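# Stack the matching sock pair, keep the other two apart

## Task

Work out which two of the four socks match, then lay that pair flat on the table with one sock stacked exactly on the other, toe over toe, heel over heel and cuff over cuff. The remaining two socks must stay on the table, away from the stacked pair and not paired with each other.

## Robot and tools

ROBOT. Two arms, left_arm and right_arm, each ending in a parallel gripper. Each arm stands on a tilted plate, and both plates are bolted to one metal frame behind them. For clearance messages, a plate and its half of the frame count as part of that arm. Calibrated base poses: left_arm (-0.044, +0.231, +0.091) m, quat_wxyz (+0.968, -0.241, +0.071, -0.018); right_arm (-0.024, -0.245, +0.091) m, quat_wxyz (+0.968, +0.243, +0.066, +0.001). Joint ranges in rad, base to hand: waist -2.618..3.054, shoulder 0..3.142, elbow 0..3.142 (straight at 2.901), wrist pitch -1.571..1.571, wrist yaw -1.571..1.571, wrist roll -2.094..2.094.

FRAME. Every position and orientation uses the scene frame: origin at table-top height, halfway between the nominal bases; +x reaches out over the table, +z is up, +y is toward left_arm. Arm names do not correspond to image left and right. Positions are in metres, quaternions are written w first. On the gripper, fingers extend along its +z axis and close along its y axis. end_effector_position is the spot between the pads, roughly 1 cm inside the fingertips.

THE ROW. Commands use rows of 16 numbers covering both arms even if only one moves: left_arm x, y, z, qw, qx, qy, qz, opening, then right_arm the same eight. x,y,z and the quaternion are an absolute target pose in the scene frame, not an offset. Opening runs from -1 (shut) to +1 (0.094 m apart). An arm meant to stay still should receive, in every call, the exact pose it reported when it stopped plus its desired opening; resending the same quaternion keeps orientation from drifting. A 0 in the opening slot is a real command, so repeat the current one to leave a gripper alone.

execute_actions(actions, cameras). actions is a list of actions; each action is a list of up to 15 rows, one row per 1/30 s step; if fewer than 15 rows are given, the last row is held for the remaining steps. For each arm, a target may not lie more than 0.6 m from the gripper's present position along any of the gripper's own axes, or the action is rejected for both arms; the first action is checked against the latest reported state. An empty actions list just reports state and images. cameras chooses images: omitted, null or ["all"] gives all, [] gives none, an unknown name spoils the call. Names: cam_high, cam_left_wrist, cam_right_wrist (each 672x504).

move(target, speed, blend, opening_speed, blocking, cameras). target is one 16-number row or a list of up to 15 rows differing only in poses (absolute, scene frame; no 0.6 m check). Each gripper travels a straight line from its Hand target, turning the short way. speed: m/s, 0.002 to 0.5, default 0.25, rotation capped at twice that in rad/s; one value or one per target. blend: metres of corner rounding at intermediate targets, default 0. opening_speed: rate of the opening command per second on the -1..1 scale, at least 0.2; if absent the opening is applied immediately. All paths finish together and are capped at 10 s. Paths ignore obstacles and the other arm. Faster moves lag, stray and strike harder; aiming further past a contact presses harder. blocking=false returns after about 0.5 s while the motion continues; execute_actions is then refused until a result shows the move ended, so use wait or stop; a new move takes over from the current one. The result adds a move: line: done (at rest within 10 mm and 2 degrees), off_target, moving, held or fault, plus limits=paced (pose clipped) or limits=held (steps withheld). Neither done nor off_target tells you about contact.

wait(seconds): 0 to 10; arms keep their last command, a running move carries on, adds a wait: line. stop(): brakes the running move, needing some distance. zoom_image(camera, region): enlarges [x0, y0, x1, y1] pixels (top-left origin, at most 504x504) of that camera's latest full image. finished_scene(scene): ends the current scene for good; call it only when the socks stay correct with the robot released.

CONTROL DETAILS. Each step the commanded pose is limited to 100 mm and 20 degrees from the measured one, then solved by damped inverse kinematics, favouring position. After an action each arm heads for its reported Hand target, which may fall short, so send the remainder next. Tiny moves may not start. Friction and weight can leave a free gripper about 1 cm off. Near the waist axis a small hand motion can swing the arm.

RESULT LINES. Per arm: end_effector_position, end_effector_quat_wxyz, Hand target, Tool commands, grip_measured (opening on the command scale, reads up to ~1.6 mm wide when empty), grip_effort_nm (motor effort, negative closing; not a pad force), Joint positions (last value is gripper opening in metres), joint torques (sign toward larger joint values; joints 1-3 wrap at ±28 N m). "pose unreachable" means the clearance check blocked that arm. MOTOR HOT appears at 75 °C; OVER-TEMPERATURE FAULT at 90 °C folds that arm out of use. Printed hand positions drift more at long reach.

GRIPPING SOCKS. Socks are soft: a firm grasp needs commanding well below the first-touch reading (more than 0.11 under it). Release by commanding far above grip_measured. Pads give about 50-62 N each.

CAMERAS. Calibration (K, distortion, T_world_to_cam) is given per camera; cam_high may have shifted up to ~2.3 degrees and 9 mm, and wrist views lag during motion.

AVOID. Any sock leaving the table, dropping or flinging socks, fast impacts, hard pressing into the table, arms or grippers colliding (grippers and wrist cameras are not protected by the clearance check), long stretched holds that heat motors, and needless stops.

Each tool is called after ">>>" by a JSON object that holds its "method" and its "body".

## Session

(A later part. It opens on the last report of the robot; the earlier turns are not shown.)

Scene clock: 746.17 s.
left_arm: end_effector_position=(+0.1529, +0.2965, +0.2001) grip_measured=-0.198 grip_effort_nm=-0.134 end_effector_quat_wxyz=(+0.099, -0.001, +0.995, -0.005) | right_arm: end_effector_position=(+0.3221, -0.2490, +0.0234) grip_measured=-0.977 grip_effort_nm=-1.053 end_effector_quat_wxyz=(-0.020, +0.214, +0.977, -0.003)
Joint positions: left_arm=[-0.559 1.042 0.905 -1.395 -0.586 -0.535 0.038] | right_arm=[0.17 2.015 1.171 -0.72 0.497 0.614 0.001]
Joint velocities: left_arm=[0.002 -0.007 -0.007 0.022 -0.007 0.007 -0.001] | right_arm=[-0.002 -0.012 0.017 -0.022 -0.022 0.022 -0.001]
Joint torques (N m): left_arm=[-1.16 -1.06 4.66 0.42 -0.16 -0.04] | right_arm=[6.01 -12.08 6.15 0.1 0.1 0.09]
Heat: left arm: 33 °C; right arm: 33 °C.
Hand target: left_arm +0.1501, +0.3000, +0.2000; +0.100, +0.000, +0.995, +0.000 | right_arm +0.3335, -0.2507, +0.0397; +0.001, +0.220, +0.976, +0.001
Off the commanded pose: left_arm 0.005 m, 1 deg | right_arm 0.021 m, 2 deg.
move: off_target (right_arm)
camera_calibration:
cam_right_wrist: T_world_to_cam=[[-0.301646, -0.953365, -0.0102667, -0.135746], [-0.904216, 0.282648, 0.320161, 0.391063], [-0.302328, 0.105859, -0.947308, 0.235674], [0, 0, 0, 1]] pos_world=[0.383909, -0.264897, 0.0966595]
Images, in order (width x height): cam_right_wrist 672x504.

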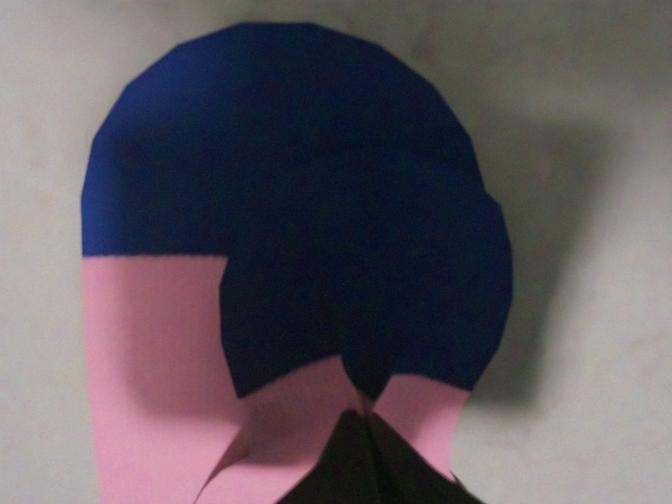

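>>> {"method": "move", "body": {"target": [[0.15,0.30,0.2,0.1,0,0.995,0,-0.2,0.345,-0.238,0.055,0,0.22,0.975,0,-1],[0.15,0.30,0.2,0.1,0,0.995,0,-0.2,0.360,-0.219,0.055,0,0.19,0.98,0,-1]], "speed": 0.1, "cameras": ["cam_right_wrist"]}}

Scene clock: 750.30 s.
left_arm: end_effector_position=(+0.1529, +0.2965, +0.2001) grip_measured=-0.198 grip_effort_nm=-0.129 end_effector_quat_wxyz=(+0.099, -0.001, +0.995, -0.005) | right_arm: end_effector_position=(+0.3558, -0.2244, +0.0531) grip_measured=-0.977 grip_effort_nm=-1.053 end_effector_quat_wxyz=(-0.001, +0.201, +0.980, +0.005)
Joint positions: left_arm=[-0.559 1.042 0.905 -1.395 -0.586 -0.535 0.038] | right_arm=[0.253 2.075 1.352 -0.837 0.498 0.657 0.001]
Joint velocities: left_arm=[-0.007 0.007 -0.012 -0.022 -0.022 -0.051 0] | right_arm=[-0.002 -0.022 0.007 0.007 0.007 -0.066 0.001]
Joint torques (N m): left_arm=[-1.05 -1.07 4.62 0.41 -0.19 -0.05] | right_arm=[6.41 -8.29 6.91 0.14 0.08 0]
Heat: left arm: 33 °C; right arm: 34 °C.
Hand target: left_arm +0.1501, +0.3000, +0.2000; +0.100, +0.000, +0.995, +0.000 | right_arm +0.3595, -0.2186, +0.0556; +0.001, +0.191, +0.982, +0.002
Off the commanded pose: left_arm 0.005 m, 1 deg | right_arm 0.007 m, 1 deg.
move: done
camera_calibration:
cam_right_wrist: T_world_to_cam=[[-0.274761, -0.961005, -0.0312318, -0.111979], [-0.924156, 0.25498, 0.284465, 0.407898], [-0.265409, 0.107023, -0.958178, 0.259122], [0, 0, 0, 1]] pos_world=[0.414968, -0.23935, 0.128755]
Images, in order (width x height): cam_right_wrist 672x504.

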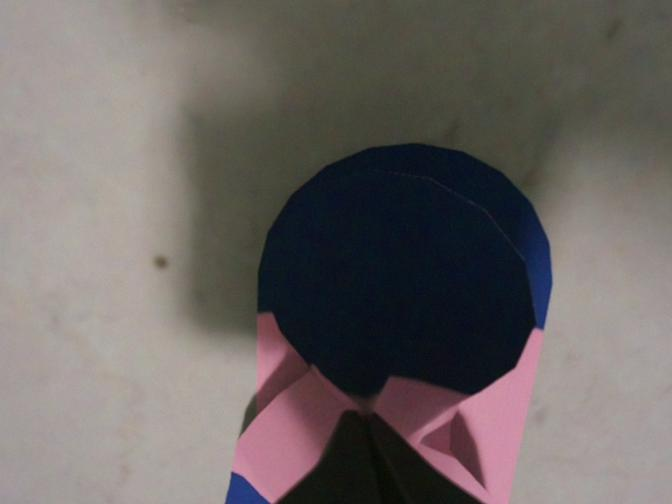

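>>> {"method": "move", "body": {"target": [0.15,0.30,0.2,0.1,0,0.995,0,-0.2,0.359,-0.222,0.022,0,0.19,0.98,0,-1], "speed": 0.1, "cameras": ["cam_right_wrist"]}}

>>> {"method": "move", "body": {"target": [0.15,0.30,0.2,0.1,0,0.995,0,-0.2,0.359,-0.222,0.022,0,0.19,0.98,0,-0.2], "opening_speed": 0.7, "cameras": ["cam_right_wrist"]}}

>>> {"method": "move", "body": {"target": [[0.15,0.30,0.2,0.1,0,0.995,0,-0.2,0.359,-0.222,0.09,0,0.19,0.98,0,-0.2],[0.15,0.30,0.2,0.1,0,0.995,0,-0.2,0.27,-0.24,0.26,0.15,0,0.98,0,-0.2]], "cameras": ["cam_right_wrist","cam_high"]}}

>>> {"method": "zoom_image", "body": {"camera": "cam_right_wrist", "region": [180, 80, 560, 480]}}

>>> {"method": "zoom_image", "body": {"camera": "cam_high", "region": [200, 260, 400, 400]}}

Scene clock: 756.13 s.
left_arm: end_effector_position=(+0.1529, +0.2965, +0.2001) grip_measured=-0.198 grip_effort_nm=-0.134 end_effector_quat_wxyz=(+0.099, -0.001, +0.995, -0.005) | right_arm: end_effector_position=(+0.3647, -0.2252, +0.0315) grip_measured=-0.977 grip_effort_nm=-1.048 end_effector_quat_wxyz=(+0.006, +0.199, +0.980, +0.007)
Joint positions: left_arm=[-0.559 1.042 0.905 -1.395 -0.586 -0.535 0.038] | right_arm=[0.219 2.12 1.344 -0.75 0.5 0.608 0.001]
Joint velocities: left_arm=[-0.002 0.002 0.012 0.022 -0.037 -0.037 0] | right_arm=[-0.017 -0.007 0.007 0.022 -0.022 0.022 -0.002]
Joint torques (N m): left_arm=[-0.96 -1.03 4.71 0.4 -0.16 -0.07] | right_arm=[5.15 -8.54 3.51 0.64 0.09 -0.06]
Heat: left arm: 33 °C; right arm: 34 °C.
Hand target: left_arm +0.1501, +0.3000, +0.2000; +0.100, +0.000, +0.995, +0.000 | right_arm +0.3591, -0.2221, +0.0221; +0.000, +0.190, +0.982, +0.000
Off the commanded pose: left_arm 0.005 m, 1 deg | right_arm 0.012 m, 1 deg.
move: off_target (right_arm)
camera_calibration:
cam_right_wrist: T_world_to_cam=[[-0.270705, -0.961999, -0.0357272, -0.112527], [-0.928991, 0.251327, 0.27168, 0.423743], [-0.252377, 0.106735, -0.961724, 0.236147], [0, 0, 0, 1]] pos_world=[0.42279, -0.239954, 0.107966]
Images, in order (width x height): cam_right_wrist 672x504.

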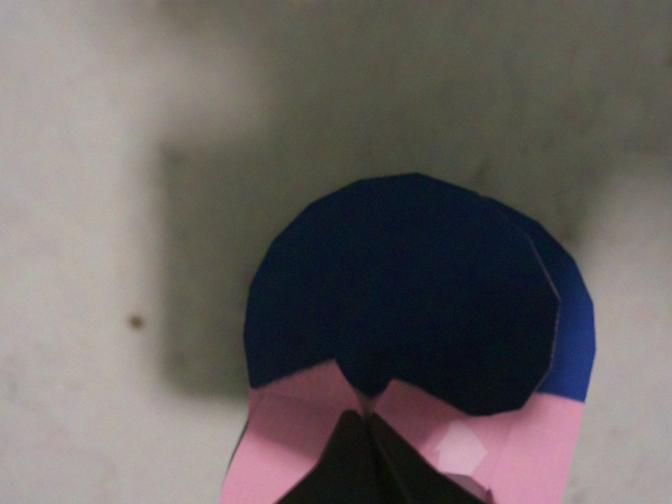

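Scene clock: 757.50 s.
left_arm: end_effector_position=(+0.1529, +0.2965, +0.2001) grip_measured=-0.198 grip_effort_nm=-0.129 end_effector_quat_wxyz=(+0.099, -0.001, +0.995, -0.005) | right_arm: end_effector_position=(+0.3652, -0.2250, +0.0316) grip_measured=-0.202 grip_effort_nm=0.105 end_effector_quat_wxyz=(+0.007, +0.199, +0.980, +0.007)
Joint positions: left_arm=[-0.559 1.042 0.905 -1.395 -0.586 -0.535 0.038] | right_arm=[0.219 2.12 1.344 -0.748 0.5 0.607 0.037]
Joint velocities: left_arm=[-0.012 0.007 0.007 -0.007 -0.051 0.022 0] | right_arm=[0.002 0.002 0.012 -0.022 0.022 -0.007 0.001]
Joint torques (N m): left_arm=[-0.98 -0.94 4.64 0.4 -0.14 -0.05] | right_arm=[5.15 -8.64 3.4 0.6 0.09 -0.07]
Heat: left arm: 33 °C; right arm: 34 °C.
Hand target: left_arm +0.1501, +0.3000, +0.2000; +0.100, +0.000, +0.995, +0.000 | right_arm +0.3589, -0.2221, +0.0222; +0.000, +0.190, +0.982, +0.000
Off the commanded pose: left_arm 0.005 m, 1 deg | right_arm 0.012 m, 2 deg.
move: off_target (right_arm)
camera_calibration:
cam_right_wrist: T_world_to_cam=[[-0.270971, -0.961889, -0.0366588, -0.112135], [-0.929435, 0.25154, 0.269961, 0.42445], [-0.250452, 0.107224, -0.962173, 0.235693], [0, 0, 0, 1]] pos_world=[0.423142, -0.2399, 0.108082]
Images, in order (width x height): cam_right_wrist 672x504.

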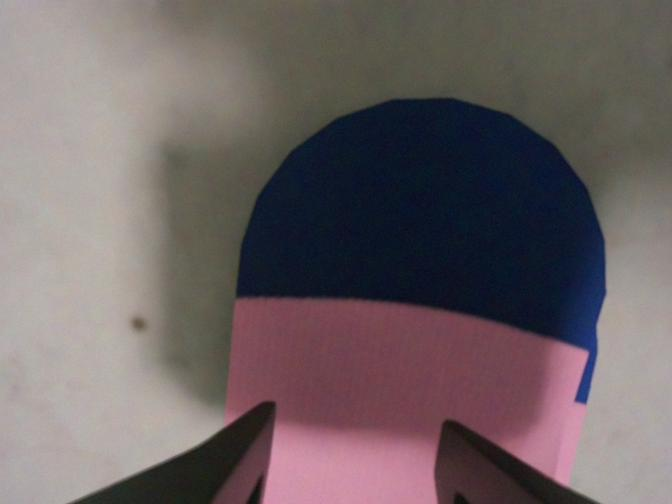

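Scene clock: 759.67 s.
left_arm: end_effector_position=(+0.1529, +0.2965, +0.2001) grip_measured=-0.198 grip_effort_nm=-0.139 end_effector_quat_wxyz=(+0.099, -0.001, +0.995, -0.005) | right_arm: end_effector_position=(+0.2671, -0.2367, +0.2536) grip_measured=-0.202 grip_effort_nm=0.095 end_effector_quat_wxyz=(+0.144, +0.000, +0.990, +0.008)
Joint positions: left_arm=[-0.559 1.042 0.905 -1.395 -0.586 -0.535 0.038] | right_arm=[0.707 1.511 1.299 -1.322 0.63 0.625 0.037]
Joint velocities: left_arm=[0.007 -0.002 -0.012 0.066 0.022 -0.022 0.001] | right_arm=[0.007 0.002 0.032 -0.007 0.051 -0.007 0.001]
Joint torques (N m): left_arm=[-1.06 -0.98 4.72 0.4 -0.11 -0.04] | right_arm=[3.74 -4.25 7.13 0.64 0.25 0.06]
Heat: left arm: 33 °C; right arm: 34 °C.
Hand target: left_arm +0.1501, +0.3000, +0.2000; +0.100, +0.000, +0.995, +0.000 | right_arm +0.2678, -0.2392, +0.2617; +0.153, +0.002, +0.988, +0.007
Off the commanded pose: left_arm 0.005 m, 1 deg | right_arm 0.008 m, 1 deg.
move: done
camera_calibration:
cam_right_wrist: T_world_to_cam=[[0.128131, -0.991757, 0.000529207, -0.264887], [-0.991755, -0.128132, -0.00215606, 0.272061], [0.0022061, -0.000248585, -0.999998, 0.342681], [0, 0, 0, 1]] pos_world=[0.303002, -0.227759, 0.343407]
Images, in order (width x height): cam_high 672x504, cam_right_wrist 672x504.

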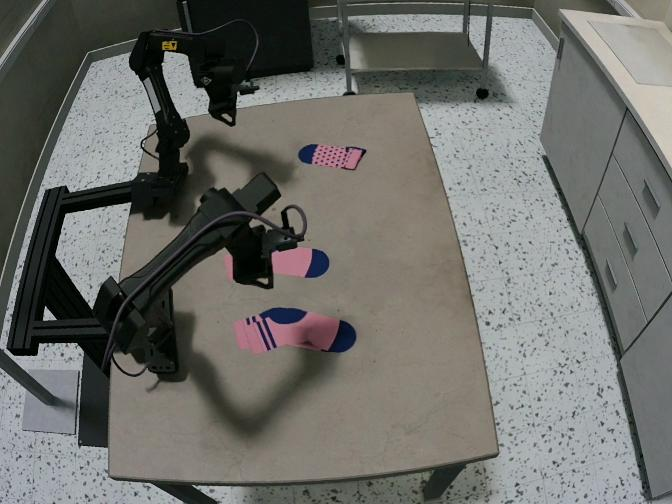

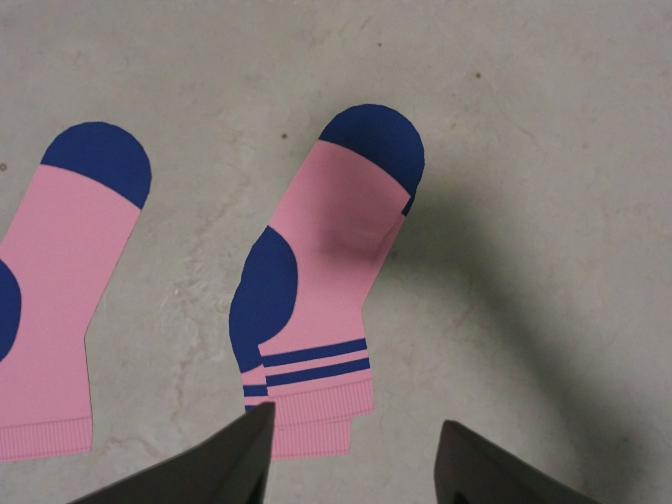

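Scaled by 1.260.

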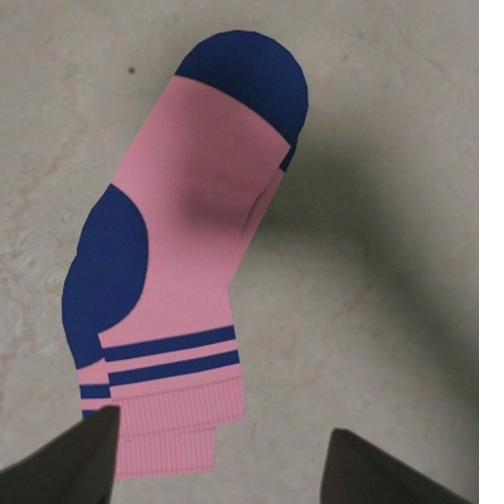

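Scaled by 2.520.

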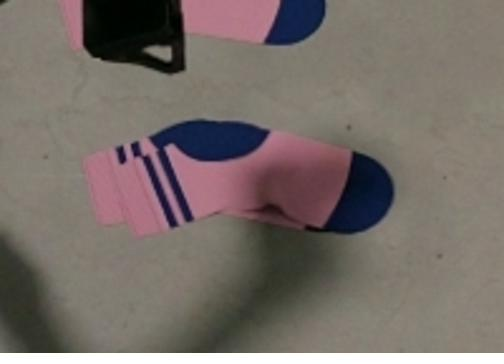

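>>> {"method": "move", "body": {"target": [[0.15,0.30,0.2,0.1,0,0.995,0,-0.2,0.197,-0.2265,0.08,0,-0.156,0.988,0,-0.2],[0.15,0.30,0.2,0.1,0,0.995,0,-0.2,0.197,-0.2265,0.03,0,-0.156,0.988,0,-0.2]], "cameras": []}}

>>> {"method": "move", "body": {"target": [0.15,0.30,0.2,0.1,0,0.995,0,-0.2,0.197,-0.2265,-0.004,0,-0.156,0.988,0,-0.2], "speed": 0.06, "cameras": []}}

>>> {"method": "move", "body": {"target": [0.15,0.30,0.2,0.1,0,0.995,0,-0.2,0.197,-0.2265,-0.004,0,-0.156,0.988,0,-1], "opening_speed": 0.7, "cameras": ["cam_right_wrist"]}}

Scene clock: 773.13 s.
left_arm: end_effector_position=(+0.1529, +0.2965, +0.2001) grip_measured=-0.198 grip_effort_nm=-0.139 end_effector_quat_wxyz=(+0.099, -0.001, +0.995, -0.005) | right_arm: end_effector_position=(+0.2048, -0.2272, +0.0329) grip_measured=-0.202 grip_effort_nm=0.090 end_effector_quat_wxyz=(+0.005, -0.152, +0.988, -0.006)
Joint positions: left_arm=[-0.559 1.042 0.905 -1.395 -0.586 -0.535 0.038] | right_arm=[0.361 1.713 0.648 -0.551 0.519 0.069 0.037]
Joint velocities: left_arm=[0.002 -0.022 0.002 0.051 -0.037 -0.037 -0.001] | right_arm=[-0.007 0.002 -0.017 -0.066 0.066 0.022 -0.001]
Joint torques (N m): left_arm=[-0.96 -1.21 4.56 0.42 -0.14 -0.07] | right_arm=[2.65 -4.16 2.96 0.58 -0.02 -0.07]
Heat: left arm: 33 °C; right arm: 34 °C.
Hand target: left_arm +0.1501, +0.3000, +0.2000; +0.100, +0.000, +0.995, +0.000 | right_arm +0.1999, -0.2264, +0.0278; -0.001, -0.157, +0.988, -0.006
Off the commanded pose: left_arm 0.005 m, 1 deg | right_arm 0.008 m, 1 deg.
move: done
No camera images: "cameras" was empty.

Scene clock: 774.13 s.
left_arm: end_effector_position=(+0.1529, +0.2965, +0.2001) grip_measured=-0.198 grip_effort_nm=-0.129 end_effector_quat_wxyz=(+0.099, -0.001, +0.995, -0.005) | right_arm: end_effector_position=(+0.1988, -0.2301, +0.0149) grip_measured=-0.202 grip_effort_nm=0.090 end_effector_quat_wxyz=(-0.004, -0.166, +0.986, -0.006)
Joint positions: left_arm=[-0.559 1.042 0.905 -1.395 -0.586 -0.535 0.038] | right_arm=[0.318 1.756 0.61 -0.465 0.518 0 0.037]
Joint velocities: left_arm=[-0.017 -0.002 -0.007 -0.051 -0.022 0.022 0] | right_arm=[0.012 -0.012 -0.002 0.051 0.007 -0.007 0]
Joint torques (N m): left_arm=[-0.96 -0.91 4.75 0.4 -0.19 -0.12] | right_arm=[0.59 -1.51 1.14 1.64 -0.07 -0.16]
Heat: left arm: 33 °C; right arm: 33 °C.
Hand target: left_arm +0.1501, +0.3000, +0.2000; +0.100, +0.000, +0.995, +0.000 | right_arm +0.1960, -0.2276, -0.0015; -0.002, -0.156, +0.988, -0.001
Off the commanded pose: left_arm 0.005 m, 1 deg | right_arm 0.019 m, 1 deg.
move: off_target (right_arm)
No camera images: "cameras" was empty.

Scene clock: 775.50 s.
left_arm: end_effector_position=(+0.1529, +0.2965, +0.2001) grip_measured=-0.198 grip_effort_nm=-0.129 end_effector_quat_wxyz=(+0.099, -0.001, +0.995, -0.005) | right_arm: end_effector_position=(+0.2028, -0.2270, +0.0153) grip_measured=-0.973 grip_effort_nm=-0.999 end_effector_quat_wxyz=(+0.004, -0.165, +0.986, +0.001)
Joint positions: left_arm=[-0.559 1.042 0.905 -1.395 -0.586 -0.535 0.038] | right_arm=[0.318 1.753 0.61 -0.446 0.508 -0.009 0.001]
Joint velocities: left_arm=[0.002 0.012 -0.012 -0.037 0.007 -0.007 0] | right_arm=[-0.022 -0.012 -0.012 0.022 0.007 -0.081 0]
Joint torques (N m): left_arm=[-1.09 -1.05 4.57 0.41 -0.13 -0.04] | right_arm=[0.65 -1.47 1.05 1.47 0.01 -0.07]
Heat: left arm: 33 °C; right arm: 33 °C.
Hand target: left_arm +0.1501, +0.3000, +0.2000; +0.100, +0.000, +0.995, +0.000 | right_arm +0.1958, -0.2273, -0.0014; -0.002, -0.156, +0.988, +0.000
Off the commanded pose: left_arm 0.005 m, 1 deg | right_arm 0.020 m, 1 deg.
move: off_target (right_arm)
camera_calibration:
cam_right_wrist: T_world_to_cam=[[0.443088, -0.89626, -0.019746, -0.288801], [-0.859831, -0.431106, 0.273567, 0.109232], [-0.2537, -0.104236, -0.96165, 0.132274], [0, 0, 0, 1]] pos_world=[0.255443, -0.197963, 0.0916168]
Images, in order (width x height): cam_right_wrist 672x504.

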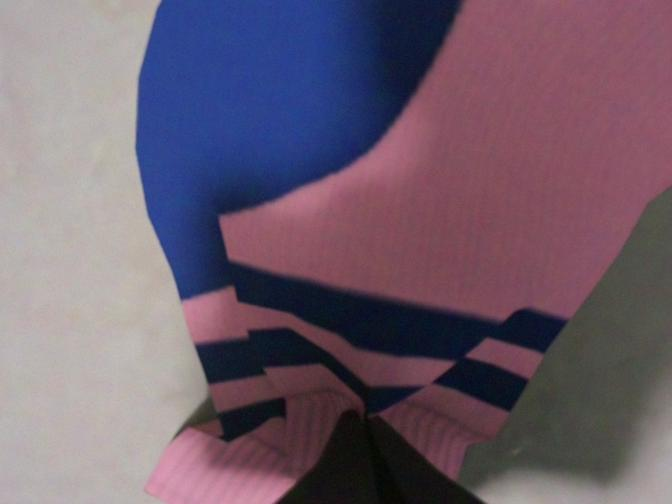

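>>> {"method": "move", "body": {"target": [0.15,0.30,0.2,0.1,0,0.995,0,-0.2,0.197,-0.2265,-0.004,0,-0.156,0.988,0,-0.2], "opening_speed": 0.7, "cameras": []}}

>>> {"method": "move", "body": {"target": [0.15,0.30,0.2,0.1,0,0.995,0,-0.2,0.197,-0.230,0.04,0,-0.156,0.988,0,-0.2], "cameras": ["cam_right_wrist"]}}

Scene clock: 782.43 s.
left_arm: end_effector_position=(+0.1529, +0.2965, +0.2001) grip_measured=-0.198 grip_effort_nm=-0.129 end_effector_quat_wxyz=(+0.099, -0.001, +0.995, -0.005) | right_arm: end_effector_position=(+0.2076, -0.2382, +0.0154) grip_measured=-0.203 grip_effort_nm=0.154 end_effector_quat_wxyz=(+0.011, -0.162, +0.986, -0.027)
Joint positions: left_arm=[-0.559 1.042 0.905 -1.395 -0.586 -0.535 0.038] | right_arm=[0.31 1.749 0.61 -0.441 0.565 -0.015 0.037]
Joint velocities: left_arm=[0.007 -0.007 0.002 -0.007 -0.037 0.007 -0.001] | right_arm=[-0.012 0.002 -0.037 -0.022 -0.022 -0.066 0]
Joint torques (N m): left_arm=[-0.94 -1.07 4.83 0.39 -0.15 -0.07] | right_arm=[1.26 -1.47 1.07 1.37 -0.56 0]
Heat: left arm: 33 °C; right arm: 33 °C.
Hand target: left_arm +0.1501, +0.3000, +0.2000; +0.100, +0.000, +0.995, +0.000 | right_arm +0.1961, -0.2279, -0.0007; -0.001, -0.156, +0.988, -0.001
Off the commanded pose: left_arm 0.005 m, 1 deg | right_arm 0.025 m, 3 deg.
move: off_target (right_arm)
No camera images: "cameras" was empty.

Scene clock: 783.60 s.
left_arm: end_effector_position=(+0.1529, +0.2965, +0.2001) grip_measured=-0.198 grip_effort_nm=-0.134 end_effector_quat_wxyz=(+0.099, -0.001, +0.995, -0.005) | right_arm: end_effector_position=(+0.1877, -0.2336, +0.0313) grip_measured=-0.202 grip_effort_nm=0.095 end_effector_quat_wxyz=(-0.013, -0.160, +0.987, -0.006)
Joint positions: left_arm=[-0.559 1.042 0.905 -1.395 -0.586 -0.535 0.038] | right_arm=[0.354 1.684 0.61 -0.578 0.513 0.064 0.037]
Joint velocities: left_arm=[-0.017 -0.007 0.002 0.022 0.022 0.022 0] | right_arm=[-0.007 0.002 -0.017 -0.022 0.007 -0.051 0.001]
Joint torques (N m): left_arm=[-1.01 -1.05 4.88 0.4 -0.17 -0.06] | right_arm=[3.95 -6.56 5.76 0.15 -0.06 0.07]
Heat: left arm: 33 °C; right arm: 33 °C.
Hand target: left_arm +0.1501, +0.3000, +0.2000; +0.100, +0.000, +0.995, +0.000 | right_arm +0.1968, -0.2298, +0.0398; +0.000, -0.156, +0.988, +0.001
Off the commanded pose: left_arm 0.005 m, 1 deg | right_arm 0.013 m, 2 deg.
move: off_target (right_arm)
camera_calibration:
cam_right_wrist: T_world_to_cam=[[0.432763, -0.901363, -0.0161796, -0.287049], [-0.854947, -0.416039, 0.309802, 0.0905745], [-0.285975, -0.120238, -0.950663, 0.145079], [0, 0, 0, 1]] pos_world=[0.24315, -0.203609, 0.105217]
Images, in order (width x height): cam_right_wrist 672x504.

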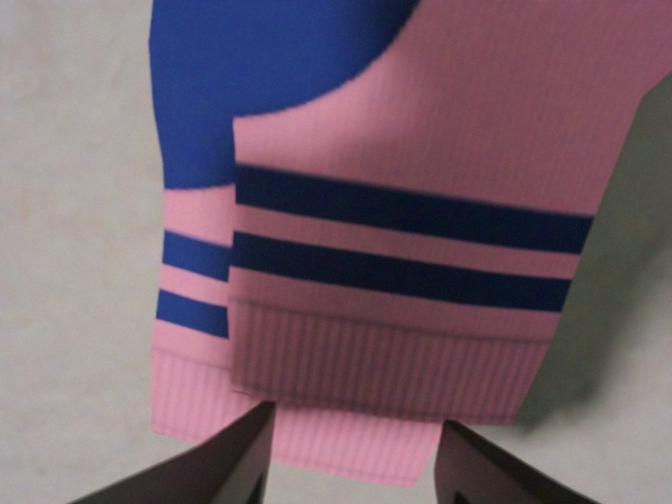

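>>> {"method": "move", "body": {"target": [[0.15,0.30,0.2,0.1,0,0.995,0,-0.2,0.188,-0.234,0.03,0,-0.156,0.988,0,-0.2],[0.15,0.30,0.2,0.1,0,0.995,0,-0.2,0.188,-0.234,0.004,0,-0.156,0.988,0,-0.2]], "speed": 0.06, "cameras": []}}

>>> {"method": "move", "body": {"target": [0.15,0.30,0.2,0.1,0,0.995,0,-0.2,0.188,-0.234,0.004,0,-0.156,0.988,0,-1], "opening_speed": 0.7, "cameras": ["cam_right_wrist"]}}

Scene clock: 791.97 s.
left_arm: end_effector_position=(+0.1529, +0.2965, +0.2001) grip_measured=-0.198 grip_effort_nm=-0.139 end_effector_quat_wxyz=(+0.099, -0.001, +0.995, -0.005) | right_arm: end_effector_position=(+0.1886, -0.2370, +0.0153) grip_measured=-0.202 grip_effort_nm=0.095 end_effector_quat_wxyz=(-0.005, -0.161, +0.987, -0.003)
Joint positions: left_arm=[-0.559 1.042 0.905 -1.395 -0.586 -0.535 0.038] | right_arm=[0.3 1.705 0.564 -0.461 0.513 -0.009 0.037]
Joint velocities: left_arm=[-0.012 0.002 -0.007 -0.037 -0.007 -0.066 -0.001] | right_arm=[-0.002 0.002 -0.017 -0.007 0.022 0.051 0.001]
Joint torques (N m): left_arm=[-1.13 -0.91 4.83 0.4 -0.14 -0.08] | right_arm=[1.44 -2.43 1.88 1.25 -0.03 -0.08]
Heat: left arm: 33 °C; right arm: 32 °C.
Hand target: left_arm +0.1501, +0.3000, +0.2000; +0.100, +0.000, +0.995, +0.000 | right_arm +0.1877, -0.2348, +0.0050; -0.002, -0.156, +0.988, -0.001
Off the commanded pose: left_arm 0.005 m, 1 deg | right_arm 0.012 m, 1 deg.
move: off_target (right_arm)
No camera images: "cameras" was empty.

Scene clock: 793.33 s.
left_arm: end_effector_position=(+0.1529, +0.2965, +0.2001) grip_measured=-0.198 grip_effort_nm=-0.129 end_effector_quat_wxyz=(+0.099, -0.001, +0.995, -0.005) | right_arm: end_effector_position=(+0.1927, -0.2345, +0.0153) grip_measured=-0.977 grip_effort_nm=-0.999 end_effector_quat_wxyz=(+0.003, -0.159, +0.987, +0.002)
Joint positions: left_arm=[-0.559 1.042 0.905 -1.395 -0.586 -0.535 0.038] | right_arm=[0.3 1.705 0.564 -0.441 0.506 -0.015 0.001]
Joint velocities: left_arm=[0.007 -0.007 -0.007 -0.081 -0.066 0.037 0] | right_arm=[-0.012 -0.007 -0.017 0.022 0.007 -0.007 -0.002]
Joint torques (N m): left_arm=[-1.06 -1.18 4.67 0.44 -0.14 -0.04] | right_arm=[1.55 -2.52 1.8 1.08 0.02 -0.06]
Heat: left arm: 33 °C; right arm: 32 °C.
Hand target: left_arm +0.1501, +0.3000, +0.2000; +0.100, +0.000, +0.995, +0.000 | right_arm +0.1875, -0.2343, +0.0051; -0.001, -0.156, +0.988, +0.000
Off the commanded pose: left_arm 0.005 m, 1 deg | right_arm 0.012 m, 1 deg.
move: off_target (right_arm)
camera_calibration:
cam_right_wrist: T_world_to_cam=[[0.431036, -0.90207, -0.0218466, -0.290041], [-0.864916, -0.419941, 0.274902, 0.100962], [-0.257155, -0.0995973, -0.961224, 0.130693], [0, 0, 0, 1]] pos_world=[0.245951, -0.206223, 0.0915346]
Images, in order (width x height): cam_right_wrist 672x504.

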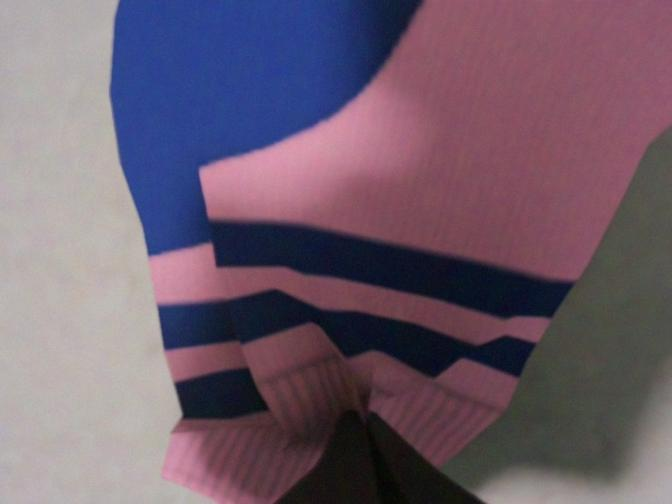

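>>> {"method": "move", "body": {"target": [0.15,0.30,0.2,0.1,0,0.995,0,-0.2,0.188,-0.232,0.045,0,-0.156,0.988,0,-1], "speed": 0.1, "cameras": ["cam_right_wrist"]}}

Scene clock: 797.30 s.
left_arm: end_effector_position=(+0.1529, +0.2965, +0.2001) grip_measured=-0.198 grip_effort_nm=-0.129 end_effector_quat_wxyz=(+0.099, -0.001, +0.995, -0.005) | right_arm: end_effector_position=(+0.1805, -0.2342, +0.0375) grip_measured=-0.981 grip_effort_nm=-1.048 end_effector_quat_wxyz=(-0.011, -0.159, +0.987, -0.003)
Joint positions: left_arm=[-0.559 1.042 0.905 -1.395 -0.586 -0.535 0.038] | right_arm=[0.374 1.639 0.588 -0.606 0.507 0.086 0.001]
Joint velocities: left_arm=[-0.002 -0.002 -0.012 -0.007 -0.022 0.022 -0.001] | right_arm=[-0.002 0.002 -0.012 0.051 -0.007 -0.007 0.001]
Joint torques (N m): left_arm=[-1.06 -1.1 4.68 0.4 -0.18 -0.06] | right_arm=[3.77 -6.08 5.59 0.12 -0.04 0.11]
Heat: left arm: 33 °C; right arm: 32 °C.
Hand target: left_arm +0.1501, +0.3000, +0.2000; +0.100, +0.000, +0.995, +0.000 | right_arm +0.1876, -0.2316, +0.0451; +0.001, -0.156, +0.988, +0.001
Off the commanded pose: left_arm 0.005 m, 1 deg | right_arm 0.011 m, 1 deg.
move: off_target (right_arm)
camera_calibration:
cam_right_wrist: T_world_to_cam=[[0.430571, -0.90233, -0.0202159, -0.284057], [-0.857363, -0.415907, 0.303232, 0.0829227], [-0.282024, -0.113231, -0.952702, 0.149814], [0, 0, 0, 1]] pos_world=[0.235653, -0.204862, 0.111841]
Images, in order (width x height): cam_right_wrist 672x504.

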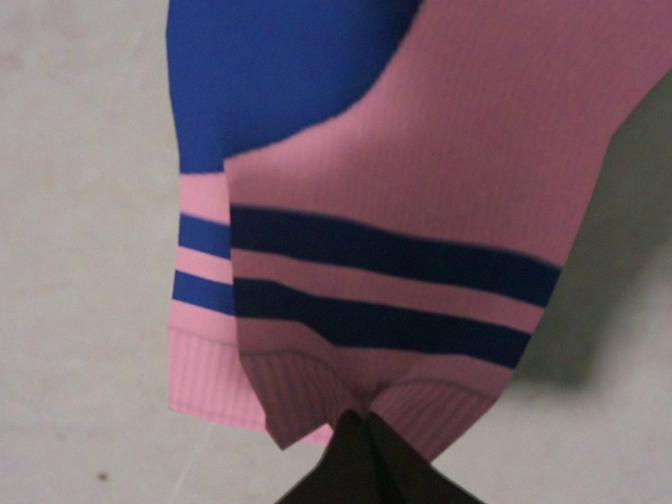

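>>> {"method": "move", "body": {"target": [[0.15,0.30,0.2,0.1,0,0.995,0,-0.2,0.178,-0.214,0.05,0,-0.12,0.992,0,-1],[0.15,0.30,0.2,0.1,0,0.995,0,-0.2,0.166,-0.214,0.042,0,-0.1,0.995,0,-1],[0.15,0.30,0.2,0.1,0,0.995,0,-0.2,0.166,-0.215,0.028,0,-0.1,0.995,0,-1]], "speed": 0.1, "cameras": ["cam_right_wrist","cam_high"]}}

>>> {"method": "zoom_image", "body": {"camera": "cam_high", "region": [200, 260, 400, 400]}}

Scene clock: 804.67 s.
left_arm: end_effector_position=(+0.1529, +0.2965, +0.2001) grip_measured=-0.198 grip_effort_nm=-0.139 end_effector_quat_wxyz=(+0.099, -0.001, +0.995, -0.005) | right_arm: end_effector_position=(+0.1699, -0.2144, +0.0322) grip_measured=-0.981 grip_effort_nm=-1.043 end_effector_quat_wxyz=(+0.004, -0.096, +0.995, +0.001)
Joint positions: left_arm=[-0.559 1.042 0.905 -1.395 -0.586 -0.535 0.038] | right_arm=[0.459 1.672 0.537 -0.532 0.499 0.292 0.001]
Joint velocities: left_arm=[0.007 0.017 0.002 -0.007 -0.051 0.037 0] | right_arm=[-0.012 -0.017 -0.007 -0.066 -0.022 -0.037 -0.001]
Joint torques (N m): left_arm=[-1.13 -0.95 4.79 0.39 -0.15 -0.05] | right_arm=[2.28 -3.47 3.04 0.67 -0.03 -0.08]
Heat: left arm: 33 °C; right arm: 33 °C.
Hand target: left_arm +0.1501, +0.3000, +0.2000; +0.100, +0.000, +0.995, +0.000 | right_arm +0.1660, -0.2143, +0.0281; +0.000, -0.100, +0.995, +0.001
Off the commanded pose: left_arm 0.005 m, 1 deg | right_arm 0.006 m, 1 deg.
move: done
camera_calibration:
cam_right_wrist: T_world_to_cam=[[0.313435, -0.949371, -0.0212829, -0.251893], [-0.911663, -0.307106, 0.273051, 0.117208], [-0.265763, -0.066181, -0.961764, 0.151698], [0, 0, 0, 1]] pos_world=[0.226122, -0.193105, 0.108533]
Images, in order (width x height): cam_high 672x504, cam_right_wrist 672x504.

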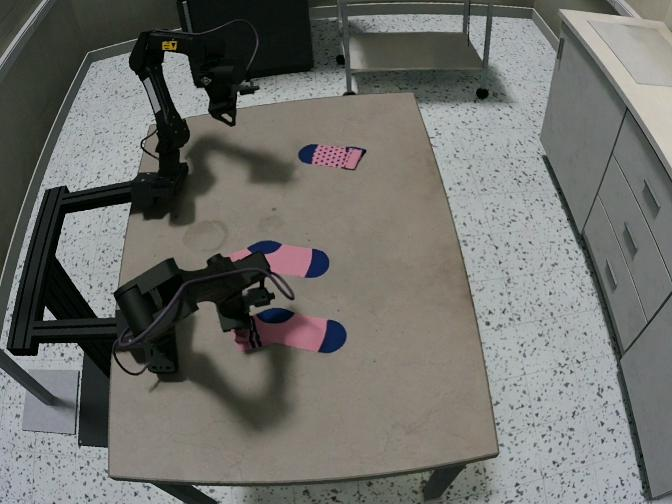

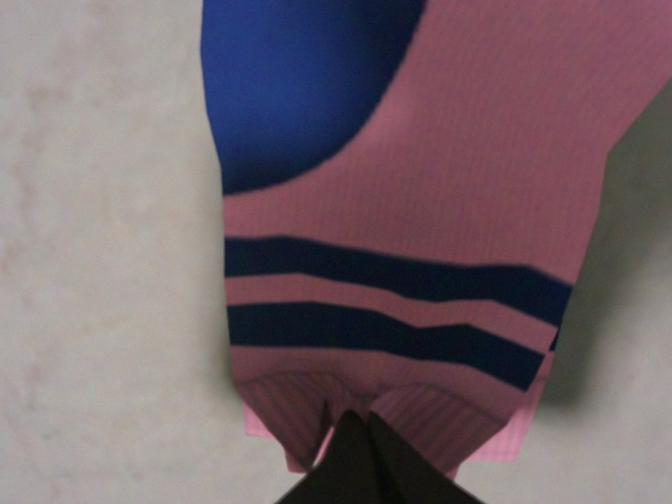

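Scaled by 2.520.

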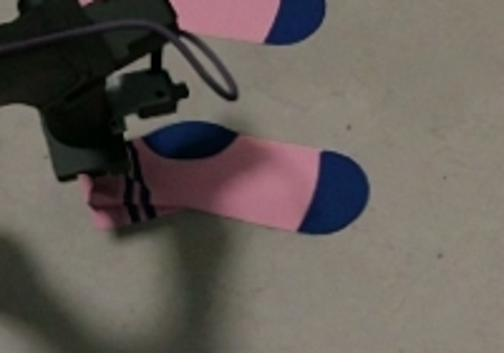

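>>> {"method": "move", "body": {"target": [0.15,0.30,0.2,0.1,0,0.995,0,-0.2,0.166,-0.215,0.028,0,-0.1,0.995,0,-0.2], "opening_speed": 0.7, "cameras": []}}

>>> {"method": "move", "body": {"target": [[0.15,0.30,0.2,0.1,0,0.995,0,-0.2,0.166,-0.215,0.09,0,-0.1,0.995,0,-0.2],[0.15,0.30,0.2,0.1,0,0.995,0,-0.2,0.27,-0.24,0.26,0.15,0,0.98,0,-0.2]], "cameras": ["cam_right_wrist","cam_high"]}}

>>> {"method": "zoom_image", "body": {"camera": "cam_right_wrist", "region": [180, 100, 560, 500]}}

>>> {"method": "zoom_image", "body": {"camera": "cam_high", "region": [200, 260, 400, 400]}}

Scene clock: 811.07 s.
left_arm: end_effector_position=(+0.1529, +0.2965, +0.2001) grip_measured=-0.198 grip_effort_nm=-0.134 end_effector_quat_wxyz=(+0.099, -0.001, +0.995, -0.005) | right_arm: end_effector_position=(+0.1701, -0.2143, +0.0322) grip_measured=-0.202 grip_effort_nm=0.095 end_effector_quat_wxyz=(+0.005, -0.096, +0.995, +0.001)
Joint positions: left_arm=[-0.559 1.042 0.905 -1.395 -0.586 -0.535 0.038] | right_arm=[0.459 1.672 0.537 -0.531 0.499 0.291 0.037]
Joint velocities: left_arm=[0.002 0.007 -0.007 -0.037 -0.007 -0.037 0] | right_arm=[-0.012 0.012 -0.002 0.007 0.022 -0.11 0]
Joint torques (N m): left_arm=[-0.87 -1.24 4.63 0.42 -0.11 -0.11] | right_arm=[2.15 -3.55 3.03 0.58 -0.01 -0.07]
Heat: left arm: 33 °C; right arm: 32 °C.
Hand target: left_arm +0.1501, +0.3000, +0.2000; +0.100, +0.000, +0.995, +0.000 | right_arm +0.1660, -0.2150, +0.0281; +0.000, -0.100, +0.995, +0.000
Off the commanded pose: left_arm 0.005 m, 1 deg | right_arm 0.006 m, 1 deg.
move: done
No camera images: "cameras" was empty.

Scene clock: 813.10 s.
left_arm: end_effector_position=(+0.1529, +0.2965, +0.2001) grip_measured=-0.198 grip_effort_nm=-0.129 end_effector_quat_wxyz=(+0.099, -0.001, +0.995, -0.005) | right_arm: end_effector_position=(+0.2661, -0.2412, +0.2570) grip_measured=-0.202 grip_effort_nm=0.100 end_effector_quat_wxyz=(+0.147, +0.005, +0.989, +0.009)
Joint positions: left_arm=[-0.559 1.042 0.905 -1.395 -0.586 -0.535 0.038] | right_arm=[0.705 1.495 1.303 -1.334 0.632 0.628 0.037]
Joint velocities: left_arm=[0.007 -0.002 -0.007 0.022 -0.007 -0.007 0] | right_arm=[0.007 0.007 0.002 -0.066 -0.051 0.066 0.001]
Joint torques (N m): left_arm=[-1.03 -0.9 4.55 0.43 -0.16 -0.09] | right_arm=[3.88 -2.86 7.15 0.61 0.23 0.06]
Heat: left arm: 33 °C; right arm: 32 °C.
Hand target: left_arm +0.1501, +0.3000, +0.2000; +0.100, +0.000, +0.995, +0.000 | right_arm +0.2669, -0.2411, +0.2625; +0.152, +0.002, +0.988, +0.005
Off the commanded pose: left_arm 0.005 m, 1 deg | right_arm 0.005 m, 1 deg.
move: done
camera_calibration:
cam_right_wrist: T_world_to_cam=[[0.119769, -0.992799, -0.00227904, -0.266527], [-0.992768, -0.119746, -0.00853196, 0.274427], [0.00819761, 0.00328442, -0.999961, 0.345357], [0, 0, 0, 1]] pos_world=[0.301533, -0.232881, 0.347077]
Images, in order (width x height): cam_high 672x504, cam_right_wrist 672x504.

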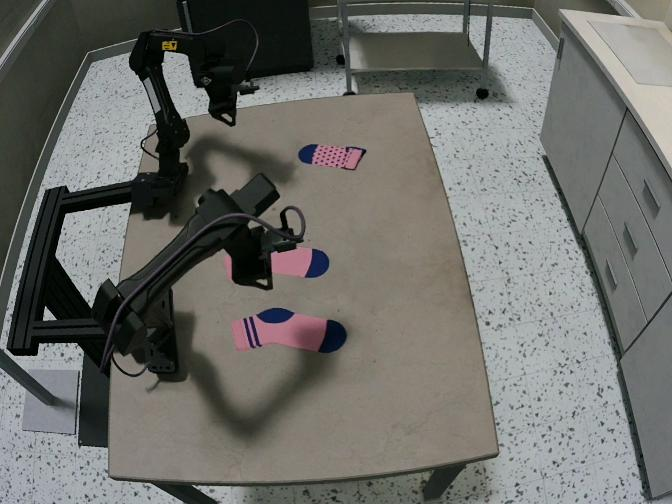

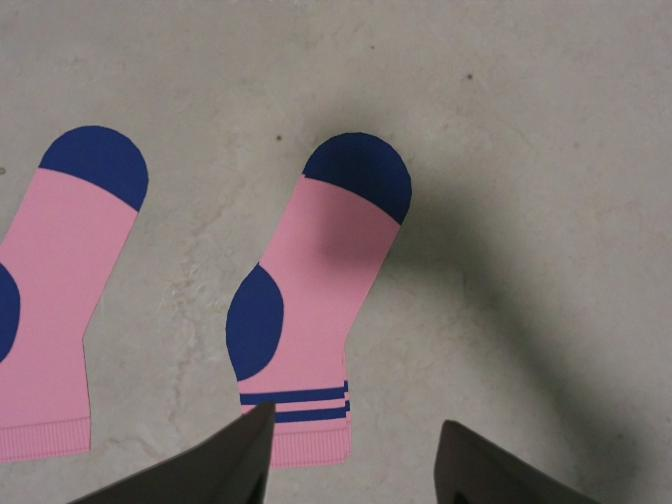

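Scaled by 1.260.

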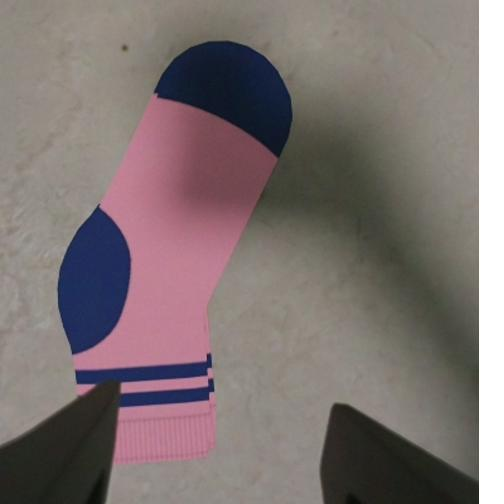

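Scaled by 2.520.

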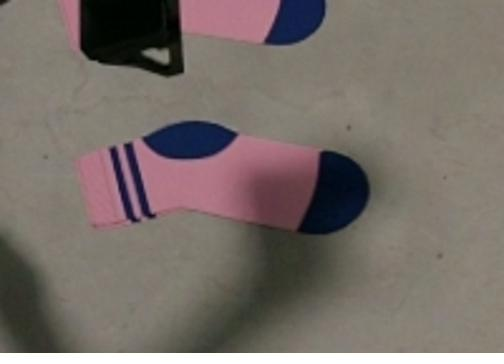

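>>> {"method": "finished_scene", "body": {"scene": 2}}

The scene is finished.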